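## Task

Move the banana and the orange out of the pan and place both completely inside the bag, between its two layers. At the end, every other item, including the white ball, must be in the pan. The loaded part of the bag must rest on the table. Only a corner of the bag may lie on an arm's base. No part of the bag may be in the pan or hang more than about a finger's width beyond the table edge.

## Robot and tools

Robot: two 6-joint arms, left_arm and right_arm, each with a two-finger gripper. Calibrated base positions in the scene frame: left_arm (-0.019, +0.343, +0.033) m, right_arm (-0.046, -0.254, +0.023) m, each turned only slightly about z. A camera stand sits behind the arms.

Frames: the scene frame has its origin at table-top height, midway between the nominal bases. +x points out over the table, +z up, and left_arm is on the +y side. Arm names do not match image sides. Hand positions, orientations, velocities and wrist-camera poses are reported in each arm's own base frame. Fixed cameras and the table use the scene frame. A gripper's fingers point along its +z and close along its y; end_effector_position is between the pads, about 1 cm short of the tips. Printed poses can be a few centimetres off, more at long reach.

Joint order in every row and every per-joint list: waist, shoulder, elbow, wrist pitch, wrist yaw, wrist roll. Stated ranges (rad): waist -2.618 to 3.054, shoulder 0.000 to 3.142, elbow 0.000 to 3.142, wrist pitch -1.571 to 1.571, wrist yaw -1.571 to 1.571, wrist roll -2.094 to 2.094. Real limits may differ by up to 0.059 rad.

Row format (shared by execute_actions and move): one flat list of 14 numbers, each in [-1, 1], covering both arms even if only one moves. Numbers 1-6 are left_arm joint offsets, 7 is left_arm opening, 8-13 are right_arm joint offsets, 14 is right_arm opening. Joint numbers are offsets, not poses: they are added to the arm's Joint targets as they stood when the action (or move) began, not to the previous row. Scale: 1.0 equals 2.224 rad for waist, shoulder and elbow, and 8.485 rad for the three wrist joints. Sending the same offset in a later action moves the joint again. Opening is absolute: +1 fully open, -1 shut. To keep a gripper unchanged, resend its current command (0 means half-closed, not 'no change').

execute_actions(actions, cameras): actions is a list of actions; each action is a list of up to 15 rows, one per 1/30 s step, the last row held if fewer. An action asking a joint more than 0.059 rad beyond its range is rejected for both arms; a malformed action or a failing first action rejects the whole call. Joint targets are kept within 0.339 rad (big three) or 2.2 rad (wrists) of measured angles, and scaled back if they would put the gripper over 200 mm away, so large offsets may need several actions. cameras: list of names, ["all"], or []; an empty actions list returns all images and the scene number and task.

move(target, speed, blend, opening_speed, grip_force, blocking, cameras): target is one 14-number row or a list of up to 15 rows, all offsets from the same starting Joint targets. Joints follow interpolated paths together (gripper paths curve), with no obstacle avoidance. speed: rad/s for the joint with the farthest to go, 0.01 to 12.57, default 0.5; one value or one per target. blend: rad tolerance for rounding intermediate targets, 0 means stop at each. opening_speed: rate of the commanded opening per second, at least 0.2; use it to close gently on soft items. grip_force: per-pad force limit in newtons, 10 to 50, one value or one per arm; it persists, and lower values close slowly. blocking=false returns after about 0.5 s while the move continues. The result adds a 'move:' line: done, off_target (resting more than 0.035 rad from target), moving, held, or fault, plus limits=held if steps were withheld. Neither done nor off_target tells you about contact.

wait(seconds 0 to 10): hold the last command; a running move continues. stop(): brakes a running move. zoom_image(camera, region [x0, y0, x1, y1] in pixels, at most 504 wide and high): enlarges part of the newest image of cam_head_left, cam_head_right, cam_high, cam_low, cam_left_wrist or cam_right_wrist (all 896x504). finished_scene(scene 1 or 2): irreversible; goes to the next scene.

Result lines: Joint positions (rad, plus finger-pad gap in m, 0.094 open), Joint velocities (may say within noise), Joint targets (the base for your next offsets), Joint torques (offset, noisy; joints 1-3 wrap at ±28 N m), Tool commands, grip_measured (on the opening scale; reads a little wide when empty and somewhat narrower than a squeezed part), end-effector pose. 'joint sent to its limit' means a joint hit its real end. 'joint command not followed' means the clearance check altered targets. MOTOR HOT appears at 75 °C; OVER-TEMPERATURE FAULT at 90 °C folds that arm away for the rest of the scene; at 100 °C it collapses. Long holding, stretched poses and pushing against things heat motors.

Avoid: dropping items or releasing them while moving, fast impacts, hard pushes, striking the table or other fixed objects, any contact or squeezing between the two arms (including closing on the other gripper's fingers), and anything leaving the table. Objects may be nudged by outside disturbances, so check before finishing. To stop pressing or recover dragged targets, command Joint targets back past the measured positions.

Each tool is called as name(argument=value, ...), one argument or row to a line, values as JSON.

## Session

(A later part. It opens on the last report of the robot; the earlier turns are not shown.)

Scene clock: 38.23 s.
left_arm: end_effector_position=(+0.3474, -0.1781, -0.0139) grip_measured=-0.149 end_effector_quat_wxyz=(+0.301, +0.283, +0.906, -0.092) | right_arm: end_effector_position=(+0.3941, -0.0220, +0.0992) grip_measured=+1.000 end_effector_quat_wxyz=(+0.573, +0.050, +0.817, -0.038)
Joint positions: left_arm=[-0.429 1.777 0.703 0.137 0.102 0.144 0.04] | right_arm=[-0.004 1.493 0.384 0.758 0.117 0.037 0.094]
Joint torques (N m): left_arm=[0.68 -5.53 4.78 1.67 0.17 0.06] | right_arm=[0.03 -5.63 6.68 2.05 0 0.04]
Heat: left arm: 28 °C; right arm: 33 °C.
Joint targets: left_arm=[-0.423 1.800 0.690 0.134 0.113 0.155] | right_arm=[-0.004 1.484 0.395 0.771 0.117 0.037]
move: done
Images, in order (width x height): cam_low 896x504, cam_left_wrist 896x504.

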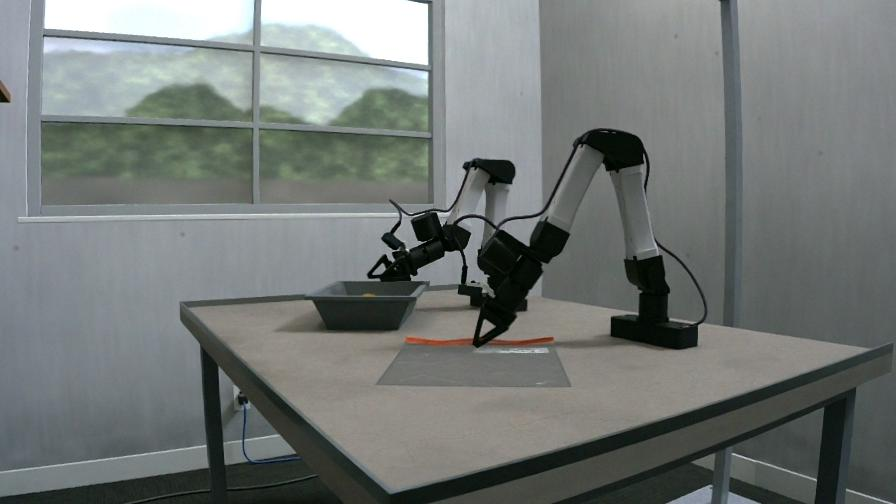

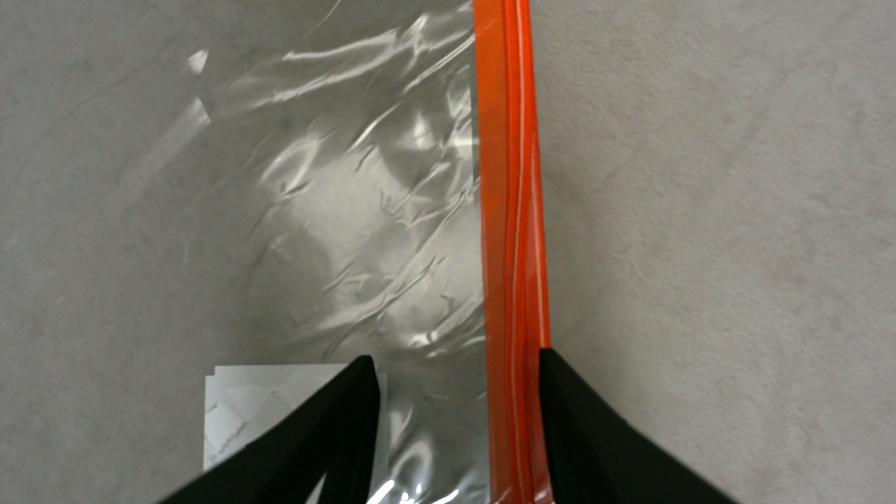

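move(
  target=[0.0, 0.006, 0.0, 0.0, 0.0, 0.0, -1.0, 0, 0, 0, 0, 0, 0, 1.0],
  opening_speed=0.6,
  grip_force=[30, 50],
  cameras=["cam_left_wrist", "cam_low", "cam_head_left"],
)

Scene clock: 42.03 s.
left_arm: end_effector_position=(+0.3497, -0.1804, -0.0144) grip_measured=-0.976 end_effector_quat_wxyz=(+0.307, +0.284, +0.903, -0.096) | right_arm: end_effector_position=(+0.3941, -0.0220, +0.0992) grip_measured=+1.000 end_effector_quat_wxyz=(+0.573, +0.050, +0.817, -0.038)
Joint positions: left_arm=[-0.429 1.787 0.703 0.16 0.108 0.144 0.001] | right_arm=[-0.004 1.493 0.384 0.758 0.117 0.037 0.094]
Joint torques (N m): left_arm=[0.66 -5.27 4.72 1.48 0.12 0.05] | right_arm=[0.05 -5.64 6.65 2.05 0 0.04]
Heat: left arm: 29 °C; right arm: 33 °C.
Joint targets: left_arm=[-0.423 1.813 0.690 0.134 0.113 0.155] | right_arm=[-0.004 1.484 0.395 0.771 0.117 0.037]
grip_force (N): 30, 50
move: done
Images, in order (width x height): cam_head_left 896x504, cam_low 896x504, cam_left_wrist 896x504.

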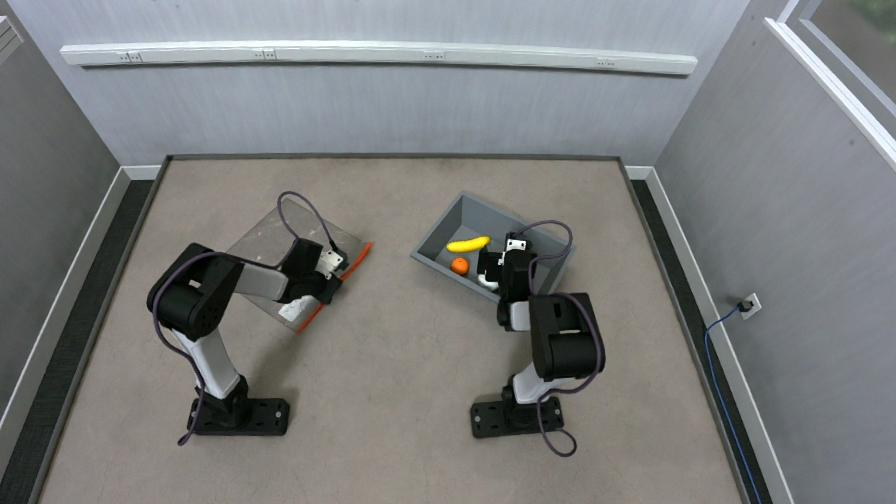

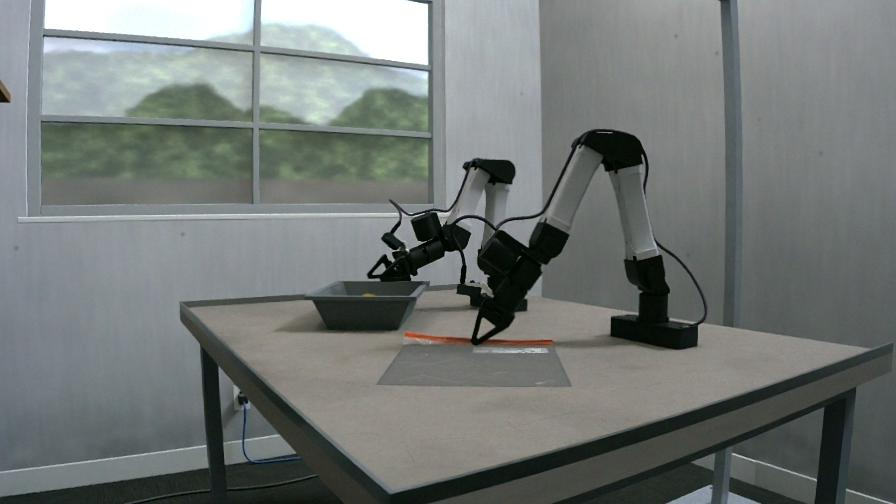

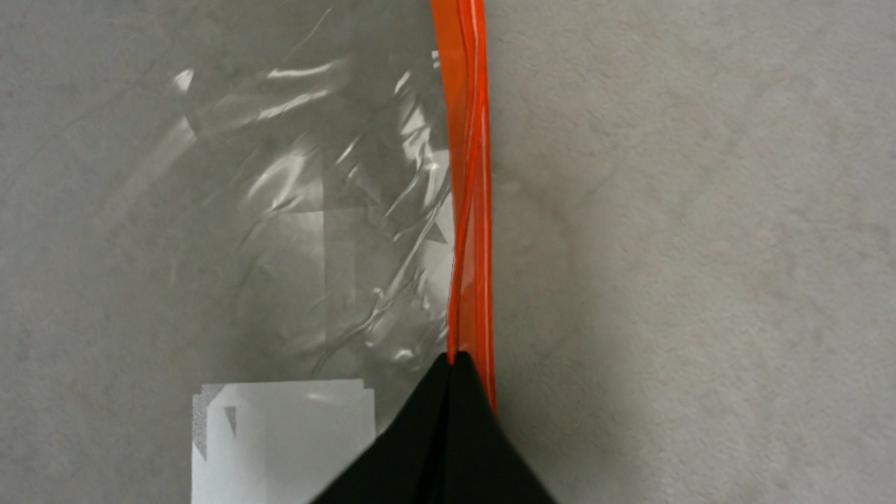

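zoom_image(
  camera="cam_left_wrist",
  region=[380, 220, 580, 440],
)

zoom_image(
  camera="cam_low",
  region=[390, 280, 570, 390],
)

Scaled by 2.291 from the camera's 896x504 image, which has a finer 1280x720 frame.

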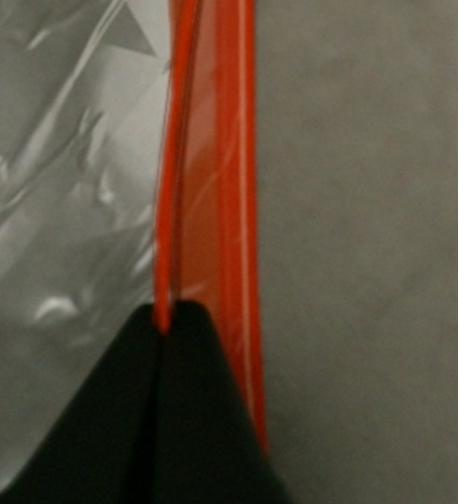

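Scaled by 2.800 from the camera's 896x504 image, which has a finer 1280x720 frame.

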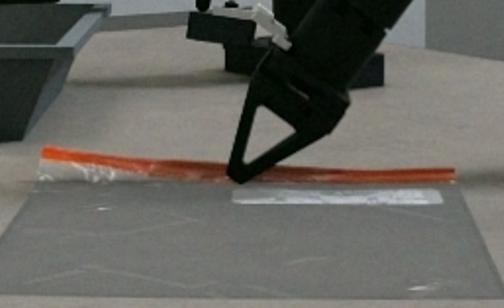

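move(
  target=[0.0148, -0.0567, 0.0414, -0.0164, 0.0034, 0.0031, -1.0, 0, 0, 0, 0, 0, 0, 1.0],
  speed=0.2,
  grip_force=50,
  cameras=["cam_left_wrist", "cam_low"],
)

zoom_image(
  camera="cam_low",
  region=[390, 280, 570, 390],
)

Scene clock: 45.17 s.
left_arm: end_effector_position=(+0.3564, -0.1728, +0.0140) grip_measured=-0.984 end_effector_quat_wxyz=(+0.304, +0.284, +0.904, -0.094) | right_arm: end_effector_position=(+0.3941, -0.0220, +0.0992) grip_measured=+1.000 end_effector_quat_wxyz=(+0.573, +0.050, +0.817, -0.038)
Joint positions: left_arm=[-0.397 1.708 0.765 0.01 0.125 0.17 0.001] | right_arm=[-0.004 1.493 0.384 0.758 0.117 0.037 0.094]
Joint torques (N m): left_arm=[0.69 -8.69 8.27 1.58 0.23 0.06] | right_arm=[0.05 -5.67 6.65 2.05 0 0.04]
Heat: left arm: 29 °C; right arm: 34 °C.
Joint targets: left_arm=[-0.390 1.687 0.782 -0.005 0.142 0.181] | right_arm=[-0.004 1.484 0.395 0.771 0.117 0.037]
move: done
Images, in order (width x height): cam_low 896x504, cam_left_wrist 896x504.

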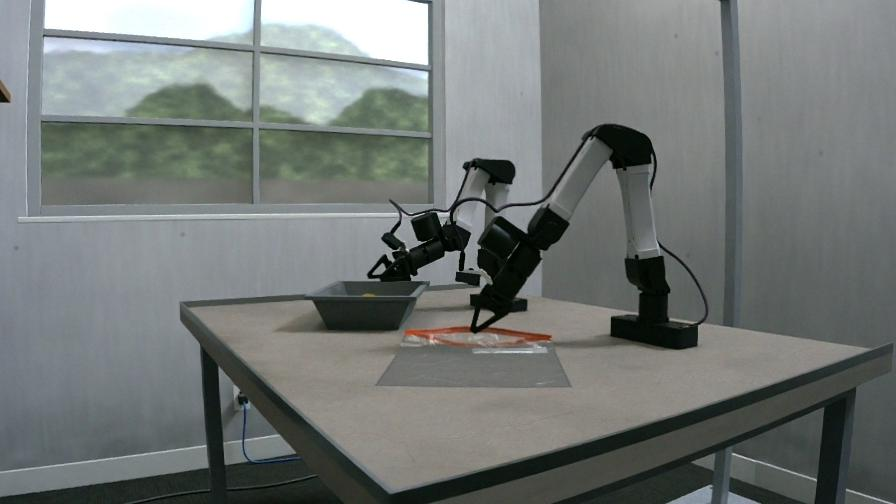

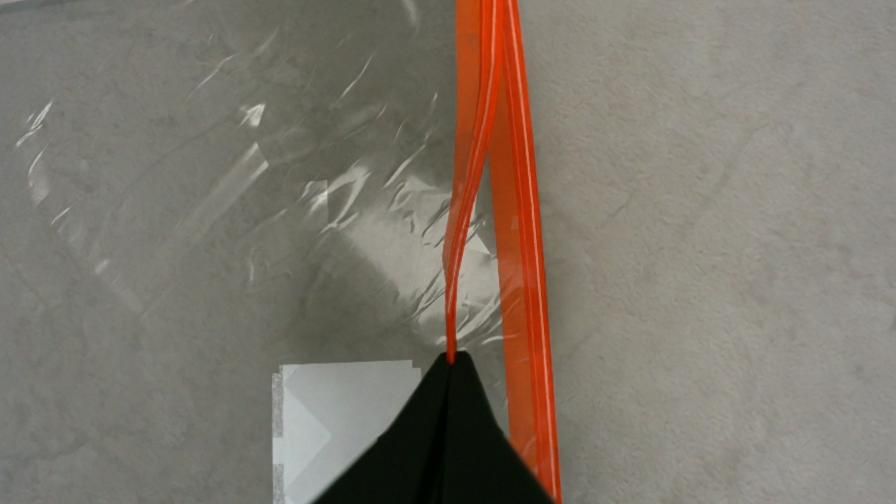

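Scaled by 2.800 from the camera's 896x504 image, which has a finer 1280x720 frame.

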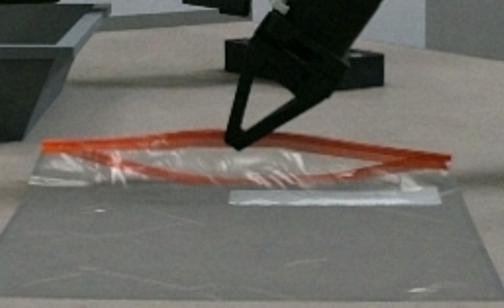

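move(
  target=[0.0589, -0.0553, 0.1007, -0.0429, 0.0092, 0.0126, -1.0, 0, 0, 0, 0, 0, 0, 1.0],
  speed=0.2,
  cameras=["all"],
)

zoom_image(
  camera="cam_low",
  region=[390, 260, 570, 400],
)

zoom_image(
  camera="cam_head_left",
  region=[400, 180, 600, 320],
)

Scene clock: 48.03 s.
left_arm: end_effector_position=(+0.3776, -0.1390, +0.0884) grip_measured=-0.984 end_effector_quat_wxyz=(+0.301, +0.284, +0.905, -0.095) | right_arm: end_effector_position=(+0.3941, -0.0220, +0.0992) grip_measured=+1.000 end_effector_quat_wxyz=(+0.573, +0.050, +0.817, -0.038)
Joint positions: left_arm=[-0.265 1.587 0.985 -0.355 0.203 0.277 0.001] | right_arm=[-0.004 1.493 0.384 0.758 0.117 0.037 0.094]
Joint torques (N m): left_arm=[0.7 -8.7 9.88 1.52 0.3 0.06] | right_arm=[0.03 -5.64 6.65 2.05 0 0.04]
Heat: left arm: 29 °C; right arm: 34 °C.
Joint targets: left_arm=[-0.259 1.564 1.006 -0.369 0.220 0.288] | right_arm=[-0.004 1.484 0.395 0.771 0.117 0.037]
move: done

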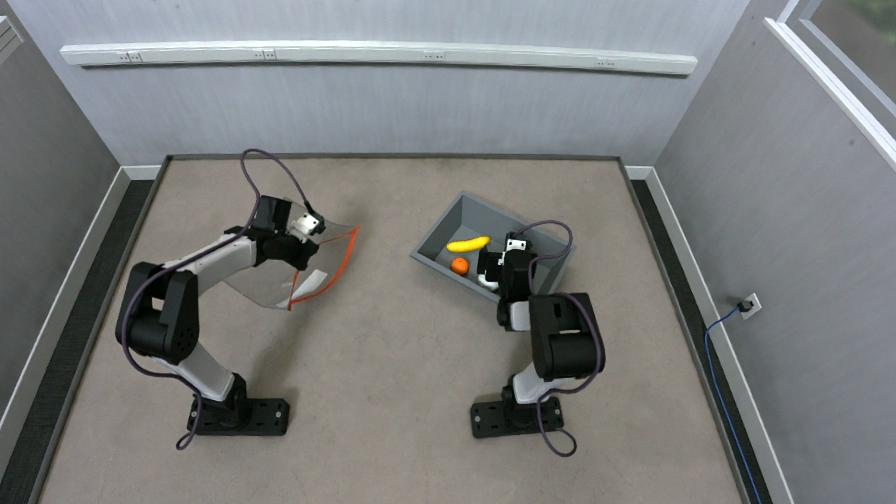

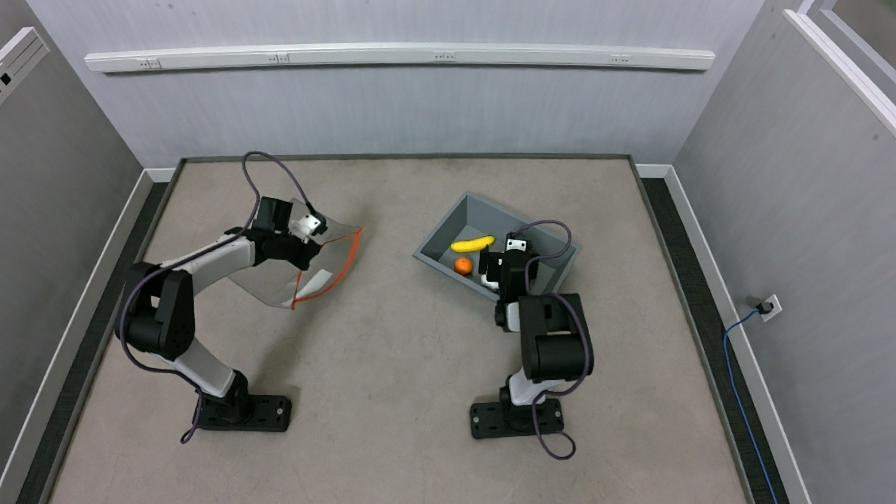

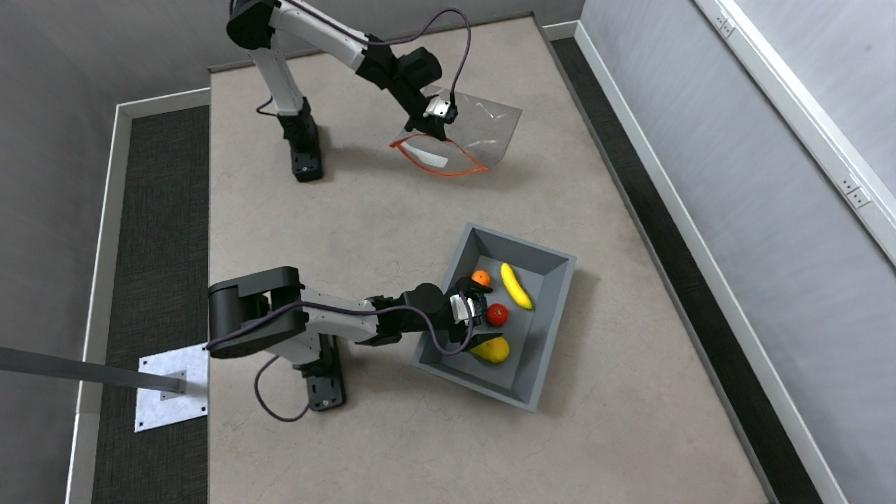

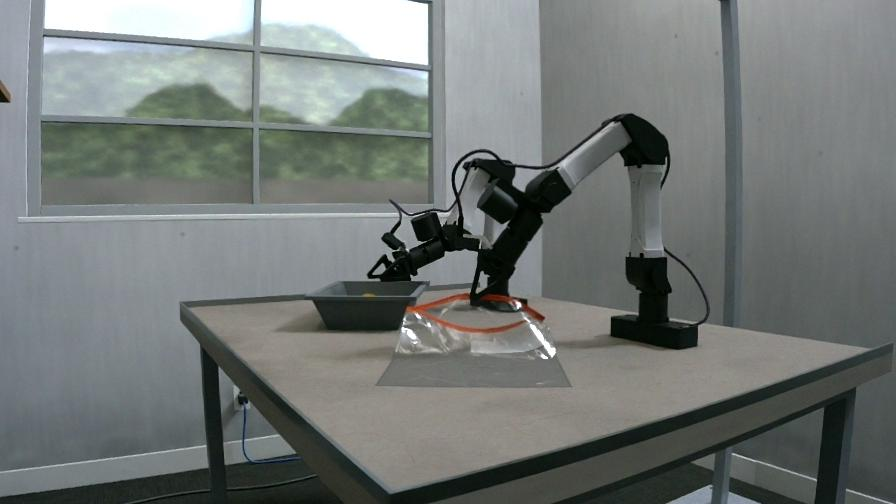

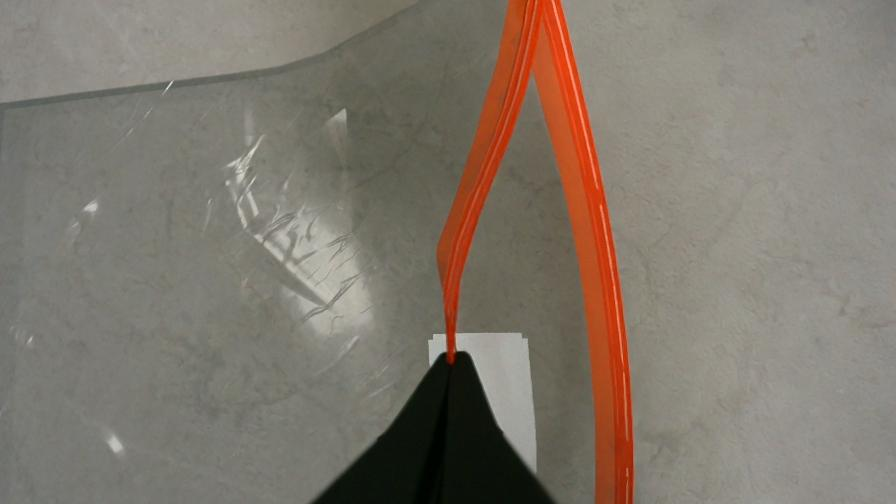

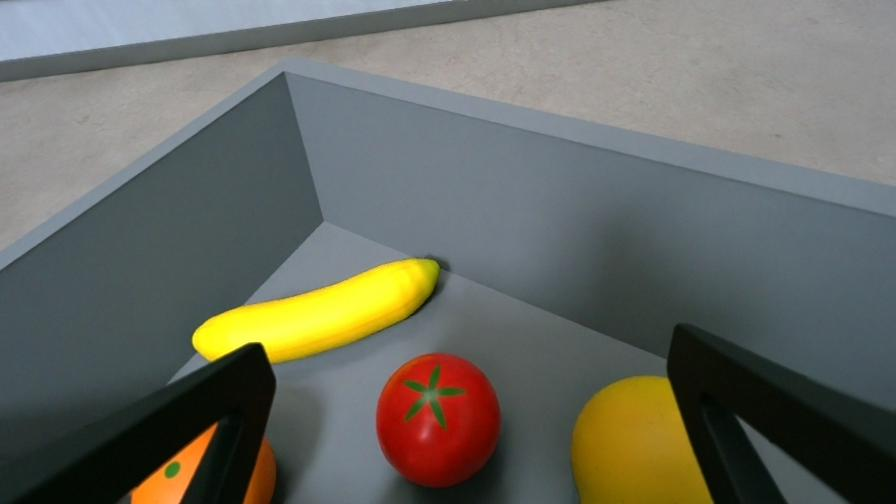

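Scaled by 2.800 from the camera's 896x504 image, which has a finer 1280x720 frame.

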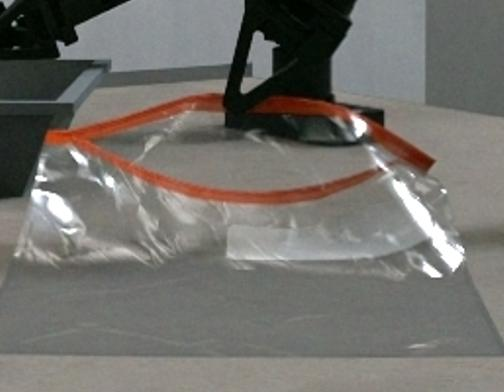

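Scaled by 2.520 from the camera's 896x504 image, which has a finer 1280x720 frame.

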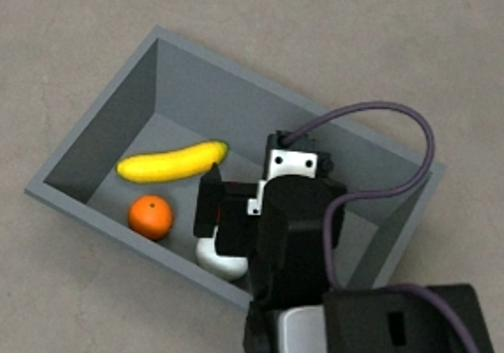

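move(
  target=[
    [0,0,0,0,0,0,-1.0, 0.0220,0.0629,0.3930,-0.1728,-0.0148,0.0319,0.4],
    [0,0,0,0,0,0,-1.0, 0.0688,0.3004,0.7257,-0.2595,-0.0148,0.0791,0.4],
  ],
  speed=0.9,
  blend=0.15,
  cameras=["cam_right_wrist", "cam_head_left", "cam_left_wrist"],
)

Scene clock: 54.63 s.
left_arm: end_effector_position=(+0.3775, -0.1390, +0.0883) grip_measured=-0.984 end_effector_quat_wxyz=(+0.301, +0.284, +0.906, -0.095) | right_arm: end_effector_position=(+0.4068, +0.0596, +0.1078) grip_measured=+0.401 end_effector_quat_wxyz=(-0.006, +0.274, +0.962, -0.002)
Joint positions: left_arm=[-0.265 1.587 0.985 -0.356 0.204 0.277 0.001] | right_arm=[0.145 2.142 1.982 -1.423 -0.002 0.7 0.066]
Joint torques (N m): left_arm=[0.7 -8.73 9.81 1.52 0.28 0.06] | right_arm=[0.42 -9.83 8.54 0.2 -0.06 0.13]
Heat: left arm: 29 °C; right arm: 33 °C.
Joint targets: left_arm=[-0.259 1.564 1.006 -0.369 0.220 0.288] | right_arm=[0.149 2.153 2.009 -1.430 -0.009 0.708]
move: done
Images, in order (width x height): cam_head_left 896x504, cam_left_wrist 896x504, cam_right_wrist 896x504.

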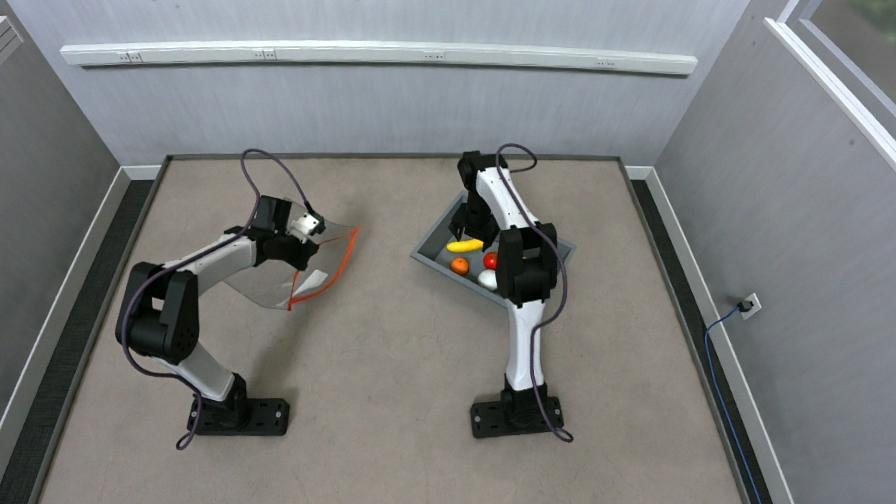

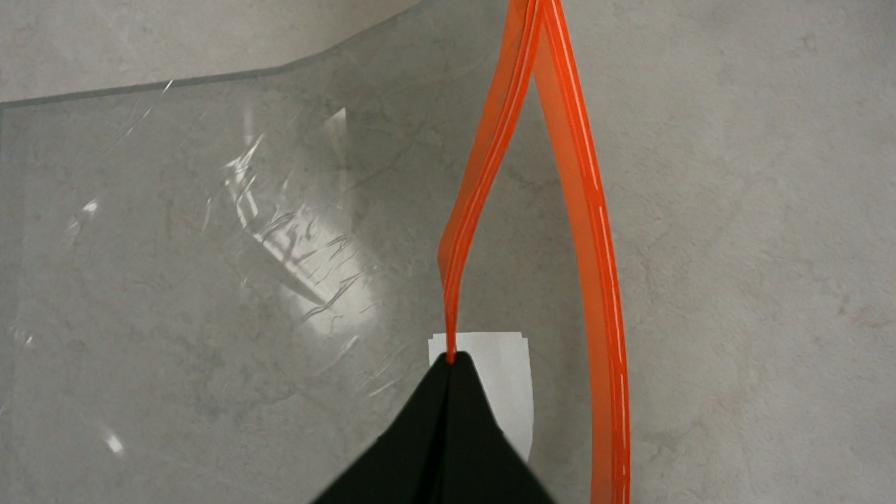

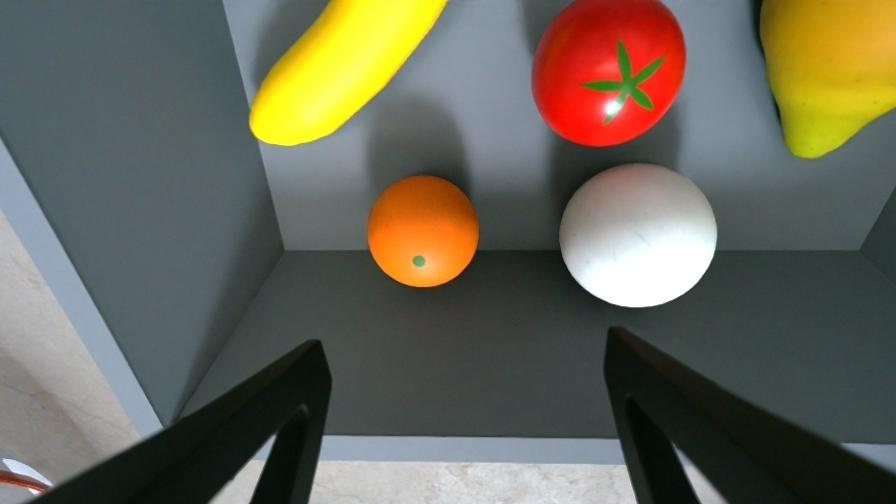

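move(
  target=[0,0,0,0,0,0,-1.0, 0.0207,-0.0072,-0.1039,0.0269,0,0.0053,0.4],
  speed=0.4,
  cameras=["cam_right_wrist"],
)

Scene clock: 58.00 s.
left_arm: end_effector_position=(+0.3775, -0.1390, +0.0883) grip_measured=-0.984 end_effector_quat_wxyz=(+0.301, +0.284, +0.906, -0.095) | right_arm: end_effector_position=(+0.4044, +0.0780, +0.0567) grip_measured=+0.401 end_effector_quat_wxyz=(-0.003, +0.274, +0.962, +0.000)
Joint positions: left_arm=[-0.265 1.587 0.985 -0.356 0.204 0.277 0.001] | right_arm=[0.19 2.142 1.779 -1.213 -0.002 0.745 0.066]
Joint torques (N m): left_arm=[0.72 -8.66 9.84 1.54 0.29 0.05] | right_arm=[0.49 -11.22 5.89 0.39 -0.05 0.15]
Heat: left arm: 30 °C; right arm: 33 °C.
Joint targets: left_arm=[-0.259 1.564 1.006 -0.369 0.220 0.288] | right_arm=[0.194 2.137 1.778 -1.202 -0.009 0.753]
move: done
Images, in order (width x height): cam_right_wrist 896x504.

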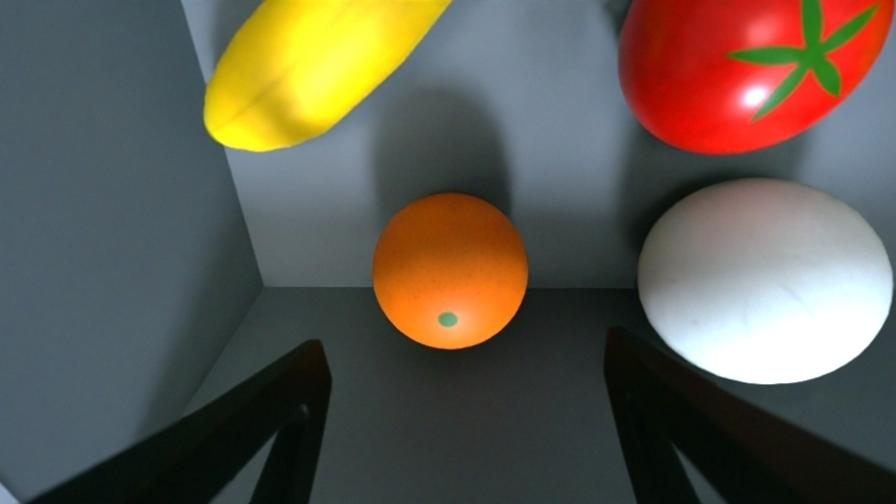

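move(
  target=[
    [0,0,0,0,0,0,-1.0, 0.0036,0.0238,-0.0535,0.0190,0,0.0006,0.4],
    [0,0,0,0,0,0,-1.0, 0.0036,0.0238,-0.0535,0.0190,0,0.0006,-0.16],
  ],
  speed=0.3,
  opening_speed=0.7,
  grip_force=[50, 30],
  cameras=["cam_right_wrist"],
)

Scene clock: 61.90 s.
left_arm: end_effector_position=(+0.3775, -0.1390, +0.0883) grip_measured=-0.984 end_effector_quat_wxyz=(+0.301, +0.284, +0.906, -0.095) | right_arm: end_effector_position=(+0.4053, +0.0800, +0.0119) grip_measured=-0.104 end_effector_quat_wxyz=(-0.001, +0.275, +0.962, +0.001)
Joint positions: left_arm=[-0.265 1.587 0.985 -0.356 0.204 0.277 0.001] | right_arm=[0.194 2.181 1.659 -1.051 -0.002 0.75 0.042]
Joint torques (N m): left_arm=[0.7 -8.7 9.81 1.53 0.28 0.06] | right_arm=[0.9 -10.09 5.81 0.36 -0.06 0.13]
Heat: left arm: 30 °C; right arm: 35 °C.
Joint targets: left_arm=[-0.259 1.564 1.006 -0.369 0.220 0.288] | right_arm=[0.203 2.189 1.658 -1.041 -0.009 0.758]
grip_force (N): 50, 30
move: done
Images, in order (width x height): cam_right_wrist 896x504.

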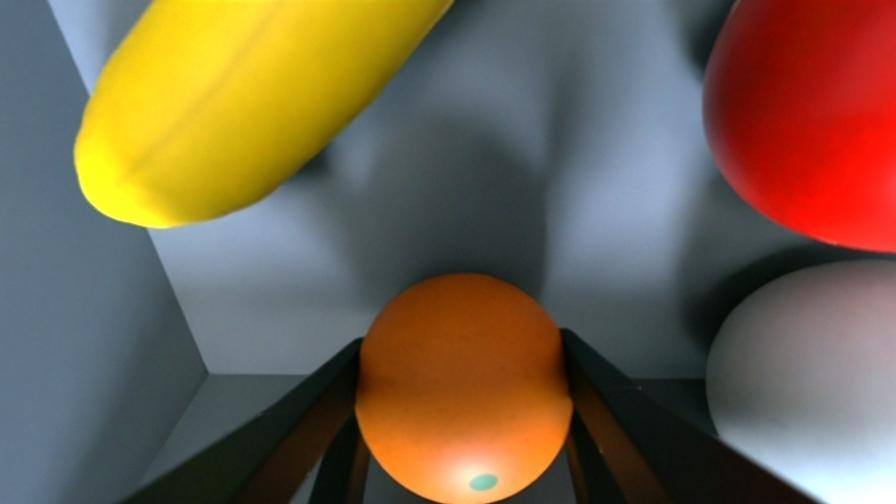

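move(
  target=[
    [0,0,0,0,0,0,-1.0, -0.0027,-0.1075,0.1122,-0.0335,0,-0.0422,-0.16],
    [0,0,0,0,0,0,-1.0, 0.1718,-0.2163,-0.1758,0.0833,-0.0217,-0.1123,-0.16],
  ],
  speed=[0.35, 0.7],
  blend=0.08,
  cameras=["cam_right_wrist", "cam_left_wrist", "cam_low", "cam_head_left"],
)

Scene clock: 69.37 s.
left_arm: end_effector_position=(+0.3775, -0.1390, +0.0883) grip_measured=-0.984 end_effector_quat_wxyz=(+0.301, +0.284, +0.906, -0.095) | right_arm: end_effector_position=(+0.3810, +0.2884, +0.1310) grip_measured=-0.110 end_effector_quat_wxyz=(+0.334, -0.378, +0.850, +0.153)
Joint positions: left_arm=[-0.265 1.587 0.985 -0.356 0.204 0.277 0.001] | right_arm=[0.582 1.752 1.271 -0.355 -0.182 -0.186 0.042]
Joint torques (N m): left_arm=[0.7 -8.68 9.87 1.53 0.29 0.05] | right_arm=[0.32 -12.38 6.83 1.76 -0.2 -0.03]
Heat: left arm: 30 °C; right arm: 38 °C.
Joint targets: left_arm=[-0.259 1.564 1.006 -0.369 0.220 0.288] | right_arm=[0.585 1.709 1.267 -0.334 -0.193 -0.194]
grip_force (N): 50, 30
move: off_target (right_arm); right_arm: the shoulder is farthest, 0.044 rad from its target
Images, in order (width x height): cam_head_left 896x504, cam_low 896x504, cam_left_wrist 896x504, cam_right_wrist 896x504.

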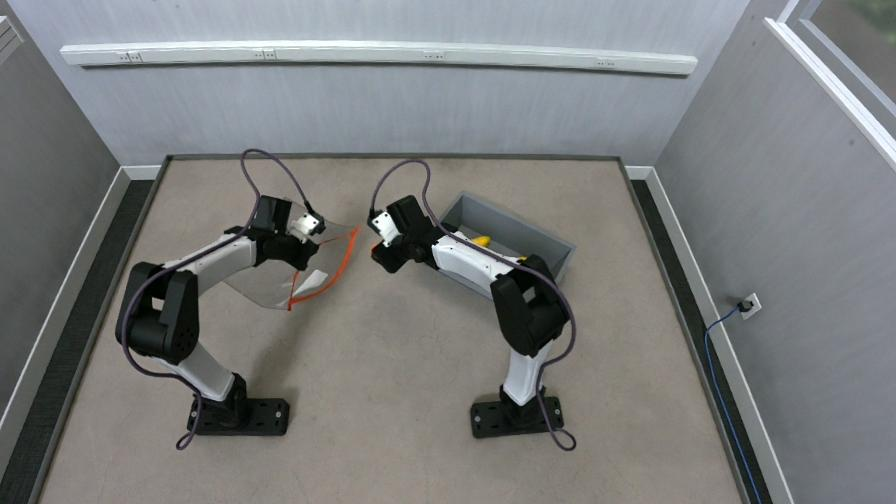

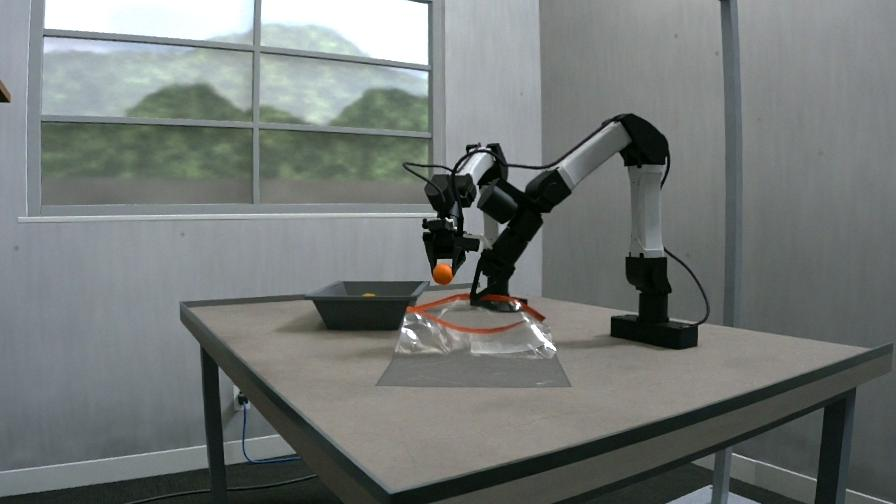

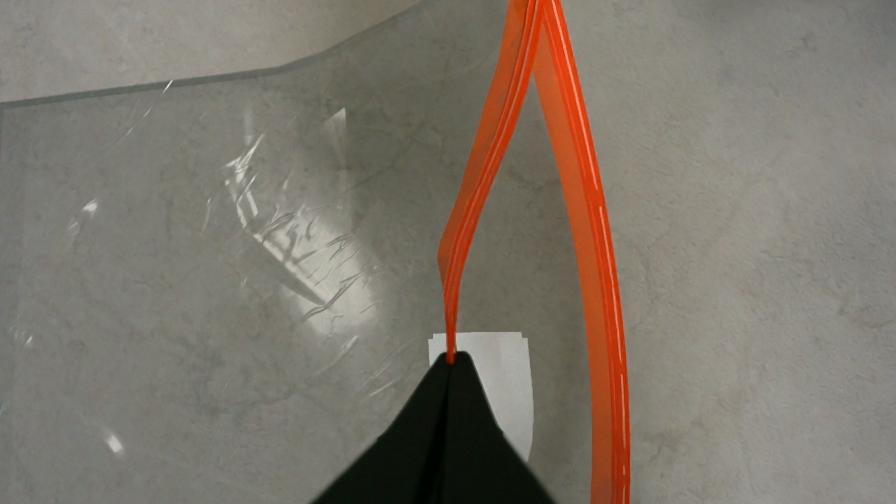

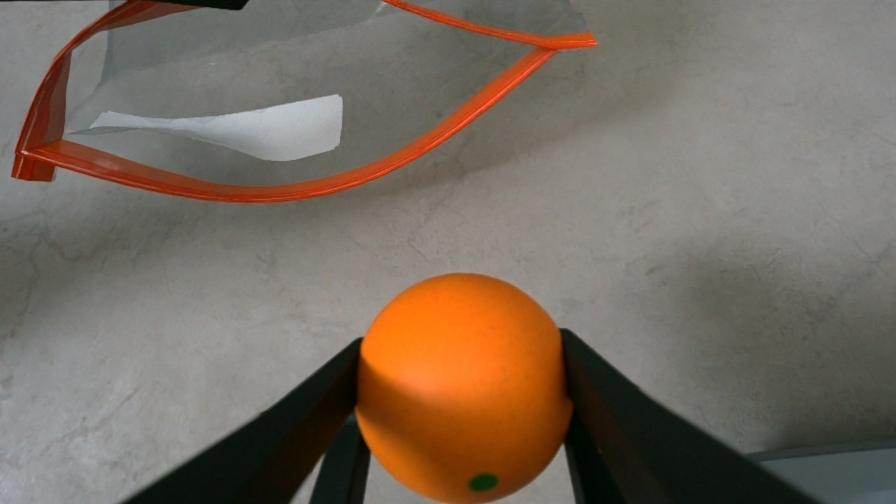

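zoom_image(
  camera="cam_head_left",
  region=[270, 180, 450, 320],
)

zoom_image(
  camera="cam_low",
  region=[370, 240, 590, 400],
)

zoom_image(
  camera="cam_right_wrist",
  region=[0, 0, 620, 230],
)

Scaled by 2.800 from the camera's 896x504 image, which has a finer 1280x720 frame.

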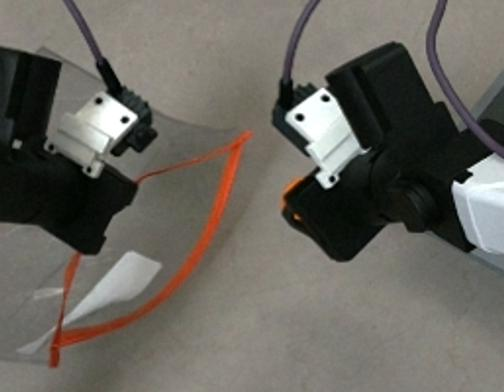

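Scaled by 2.291 from the camera's 896x504 image, which has a finer 1280x720 frame.

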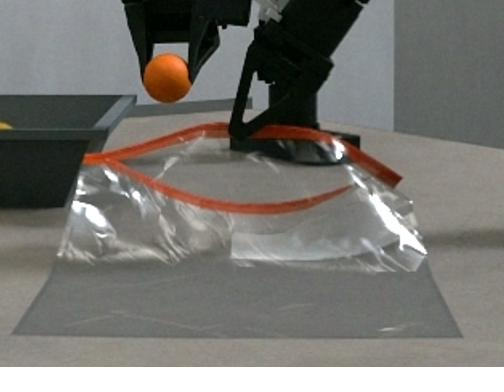

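Region (0, 0, 620, 230) is 620x230 pixels. A region can be at most 504 by 504 pixels.

move(
  target=[0.0130,-0.0081,0.0436,-0.0131,0.0021,0.0027,-1.0, 0.0382,0.0598,0.1061,-0.0143,0.0083,0.0083,-0.16],
  speed=0.25,
  cameras=["cam_right_wrist", "cam_left_wrist", "cam_low", "cam_head_left"],
)

Scene clock: 77.20 s.
left_arm: end_effector_position=(+0.3845, -0.1318, +0.1158) grip_measured=-0.984 end_effector_quat_wxyz=(+0.303, +0.283, +0.905, -0.095) | right_arm: end_effector_position=(+0.3852, +0.3307, +0.1609) grip_measured=-0.110 end_effector_quat_wxyz=(+0.340, -0.382, +0.845, +0.156)
Joint positions: left_arm=[-0.236 1.57 1.08 -0.467 0.221 0.3 0.001] | right_arm=[0.664 1.828 1.474 -0.459 -0.132 -0.132 0.042]
Joint torques (N m): left_arm=[0.73 -8.88 10.19 1.56 0.31 0.07] | right_arm=[0.57 -8.21 10.15 1.56 0.03 0.11]
Heat: left arm: 31 °C; right arm: 38 °C.
Joint targets: left_arm=[-0.230 1.546 1.103 -0.480 0.238 0.311] | right_arm=[0.670 1.842 1.504 -0.455 -0.122 -0.124]
grip_force (N): 50, 30
move: done
Images, in order (width x height): cam_head_left 896x504, cam_low 896x504, cam_left_wrist 896x504, cam_right_wrist 896x504.

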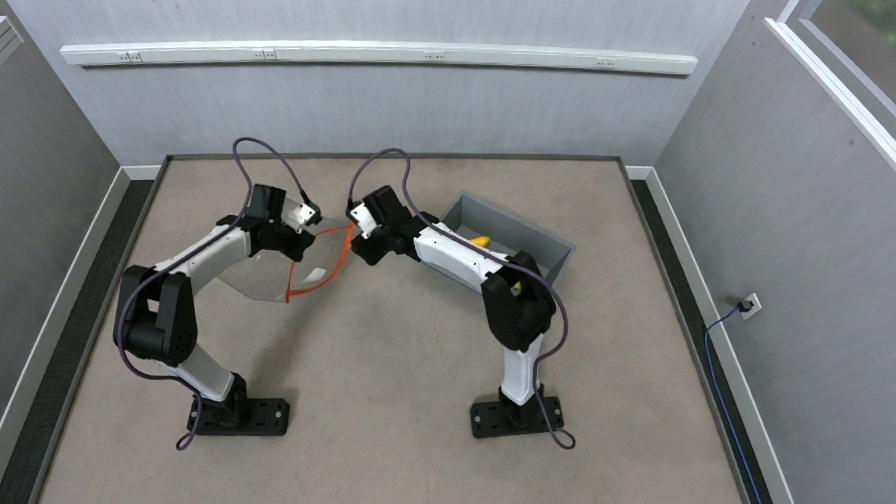

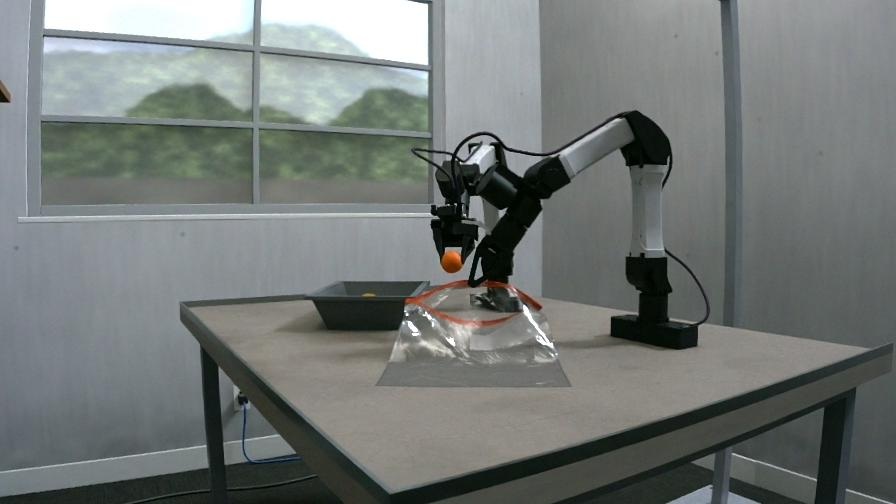

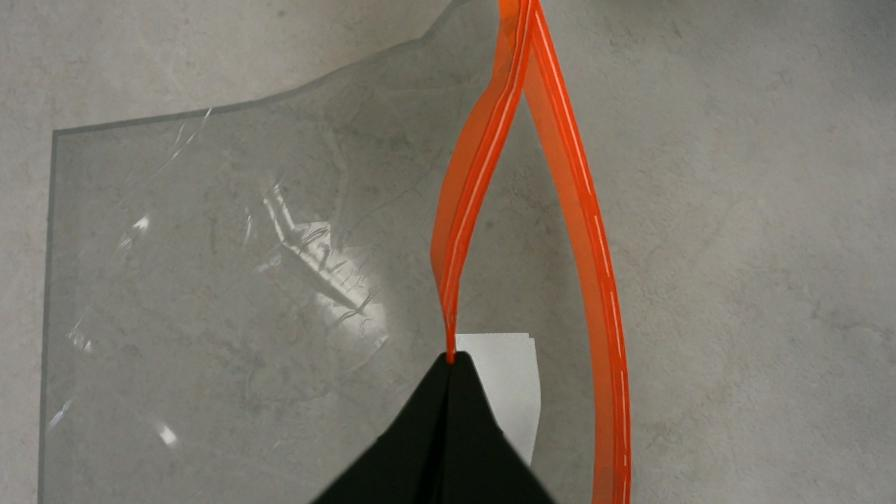

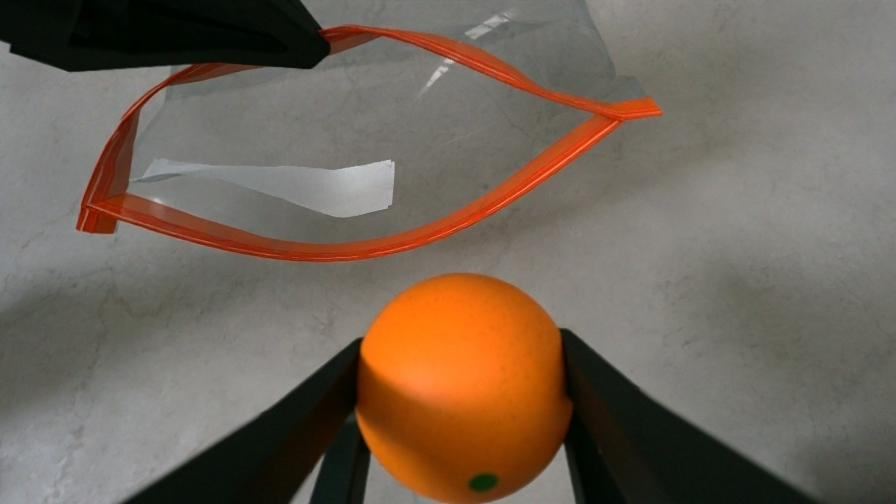

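move(
  target=[0,0,0,0,0,0,-1.0, 0.0090,0.1389,0.1160,0.0073,0.0015,0.0011,-0.16],
  speed=0.3,
  cameras=["cam_right_wrist", "cam_left_wrist", "cam_low", "cam_head_left"],
)

Scene clock: 82.30 s.
left_arm: end_effector_position=(+0.3844, -0.1318, +0.1157) grip_measured=-0.984 end_effector_quat_wxyz=(+0.303, +0.283, +0.905, -0.095) | right_arm: end_effector_position=(+0.4361, +0.3812, +0.1127) grip_measured=-0.110 end_effector_quat_wxyz=(+0.335, -0.384, +0.846, +0.154)
Joint positions: left_arm=[-0.236 1.57 1.08 -0.467 0.221 0.3 0.001] | right_arm=[0.683 2.14 1.731 -0.414 -0.119 -0.122 0.042]
Joint torques (N m): left_arm=[0.72 -8.85 10.19 1.54 0.29 0.05] | right_arm=[0.54 -10.95 10.13 1.74 0.01 0.12]
Heat: left arm: 31 °C; right arm: 39 °C.
Joint targets: left_arm=[-0.230 1.546 1.103 -0.480 0.238 0.311] | right_arm=[0.690 2.150 1.762 -0.393 -0.110 -0.115]
grip_force (N): 50, 30
move: done
Images, in order (width x height): cam_head_left 896x504, cam_low 896x504, cam_left_wrist 896x504, cam_right_wrist 896x504.

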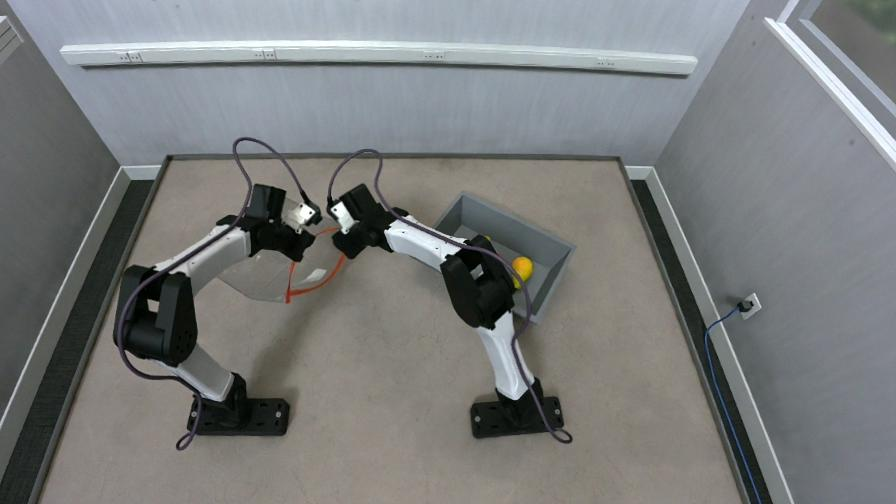

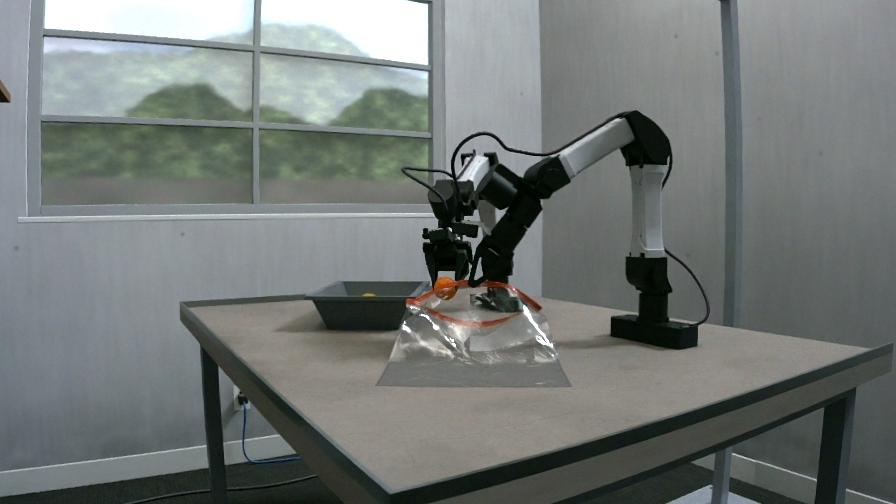

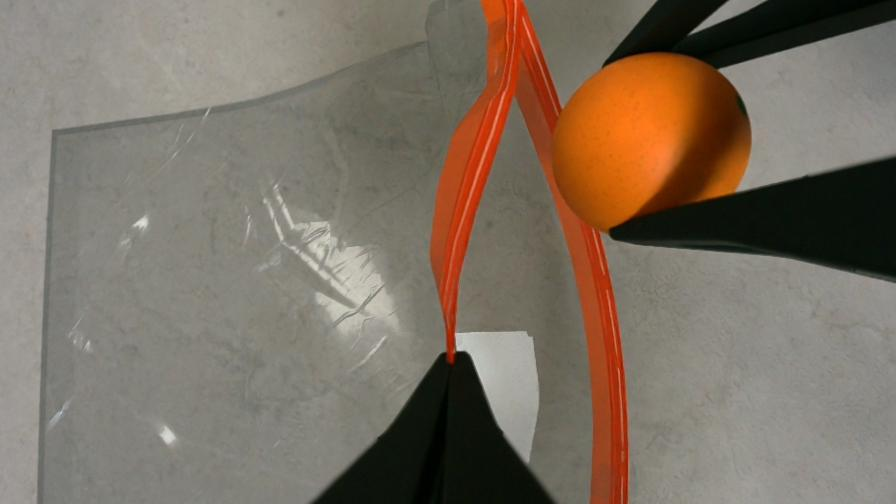

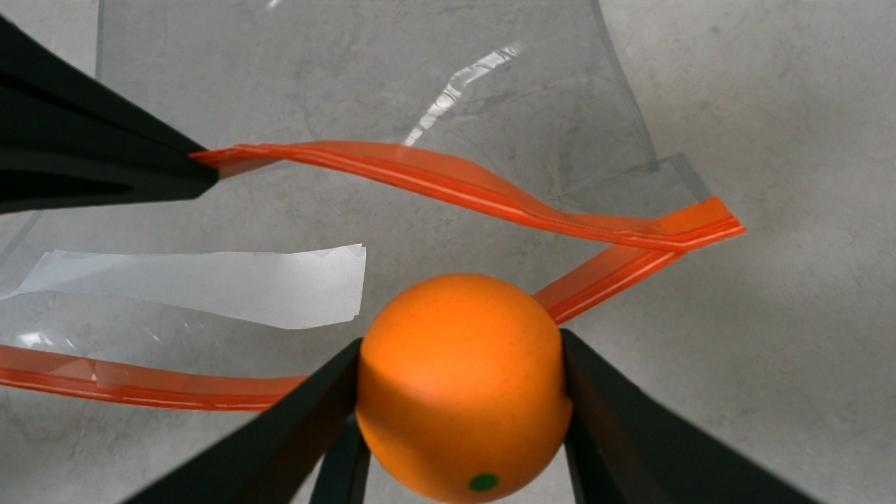

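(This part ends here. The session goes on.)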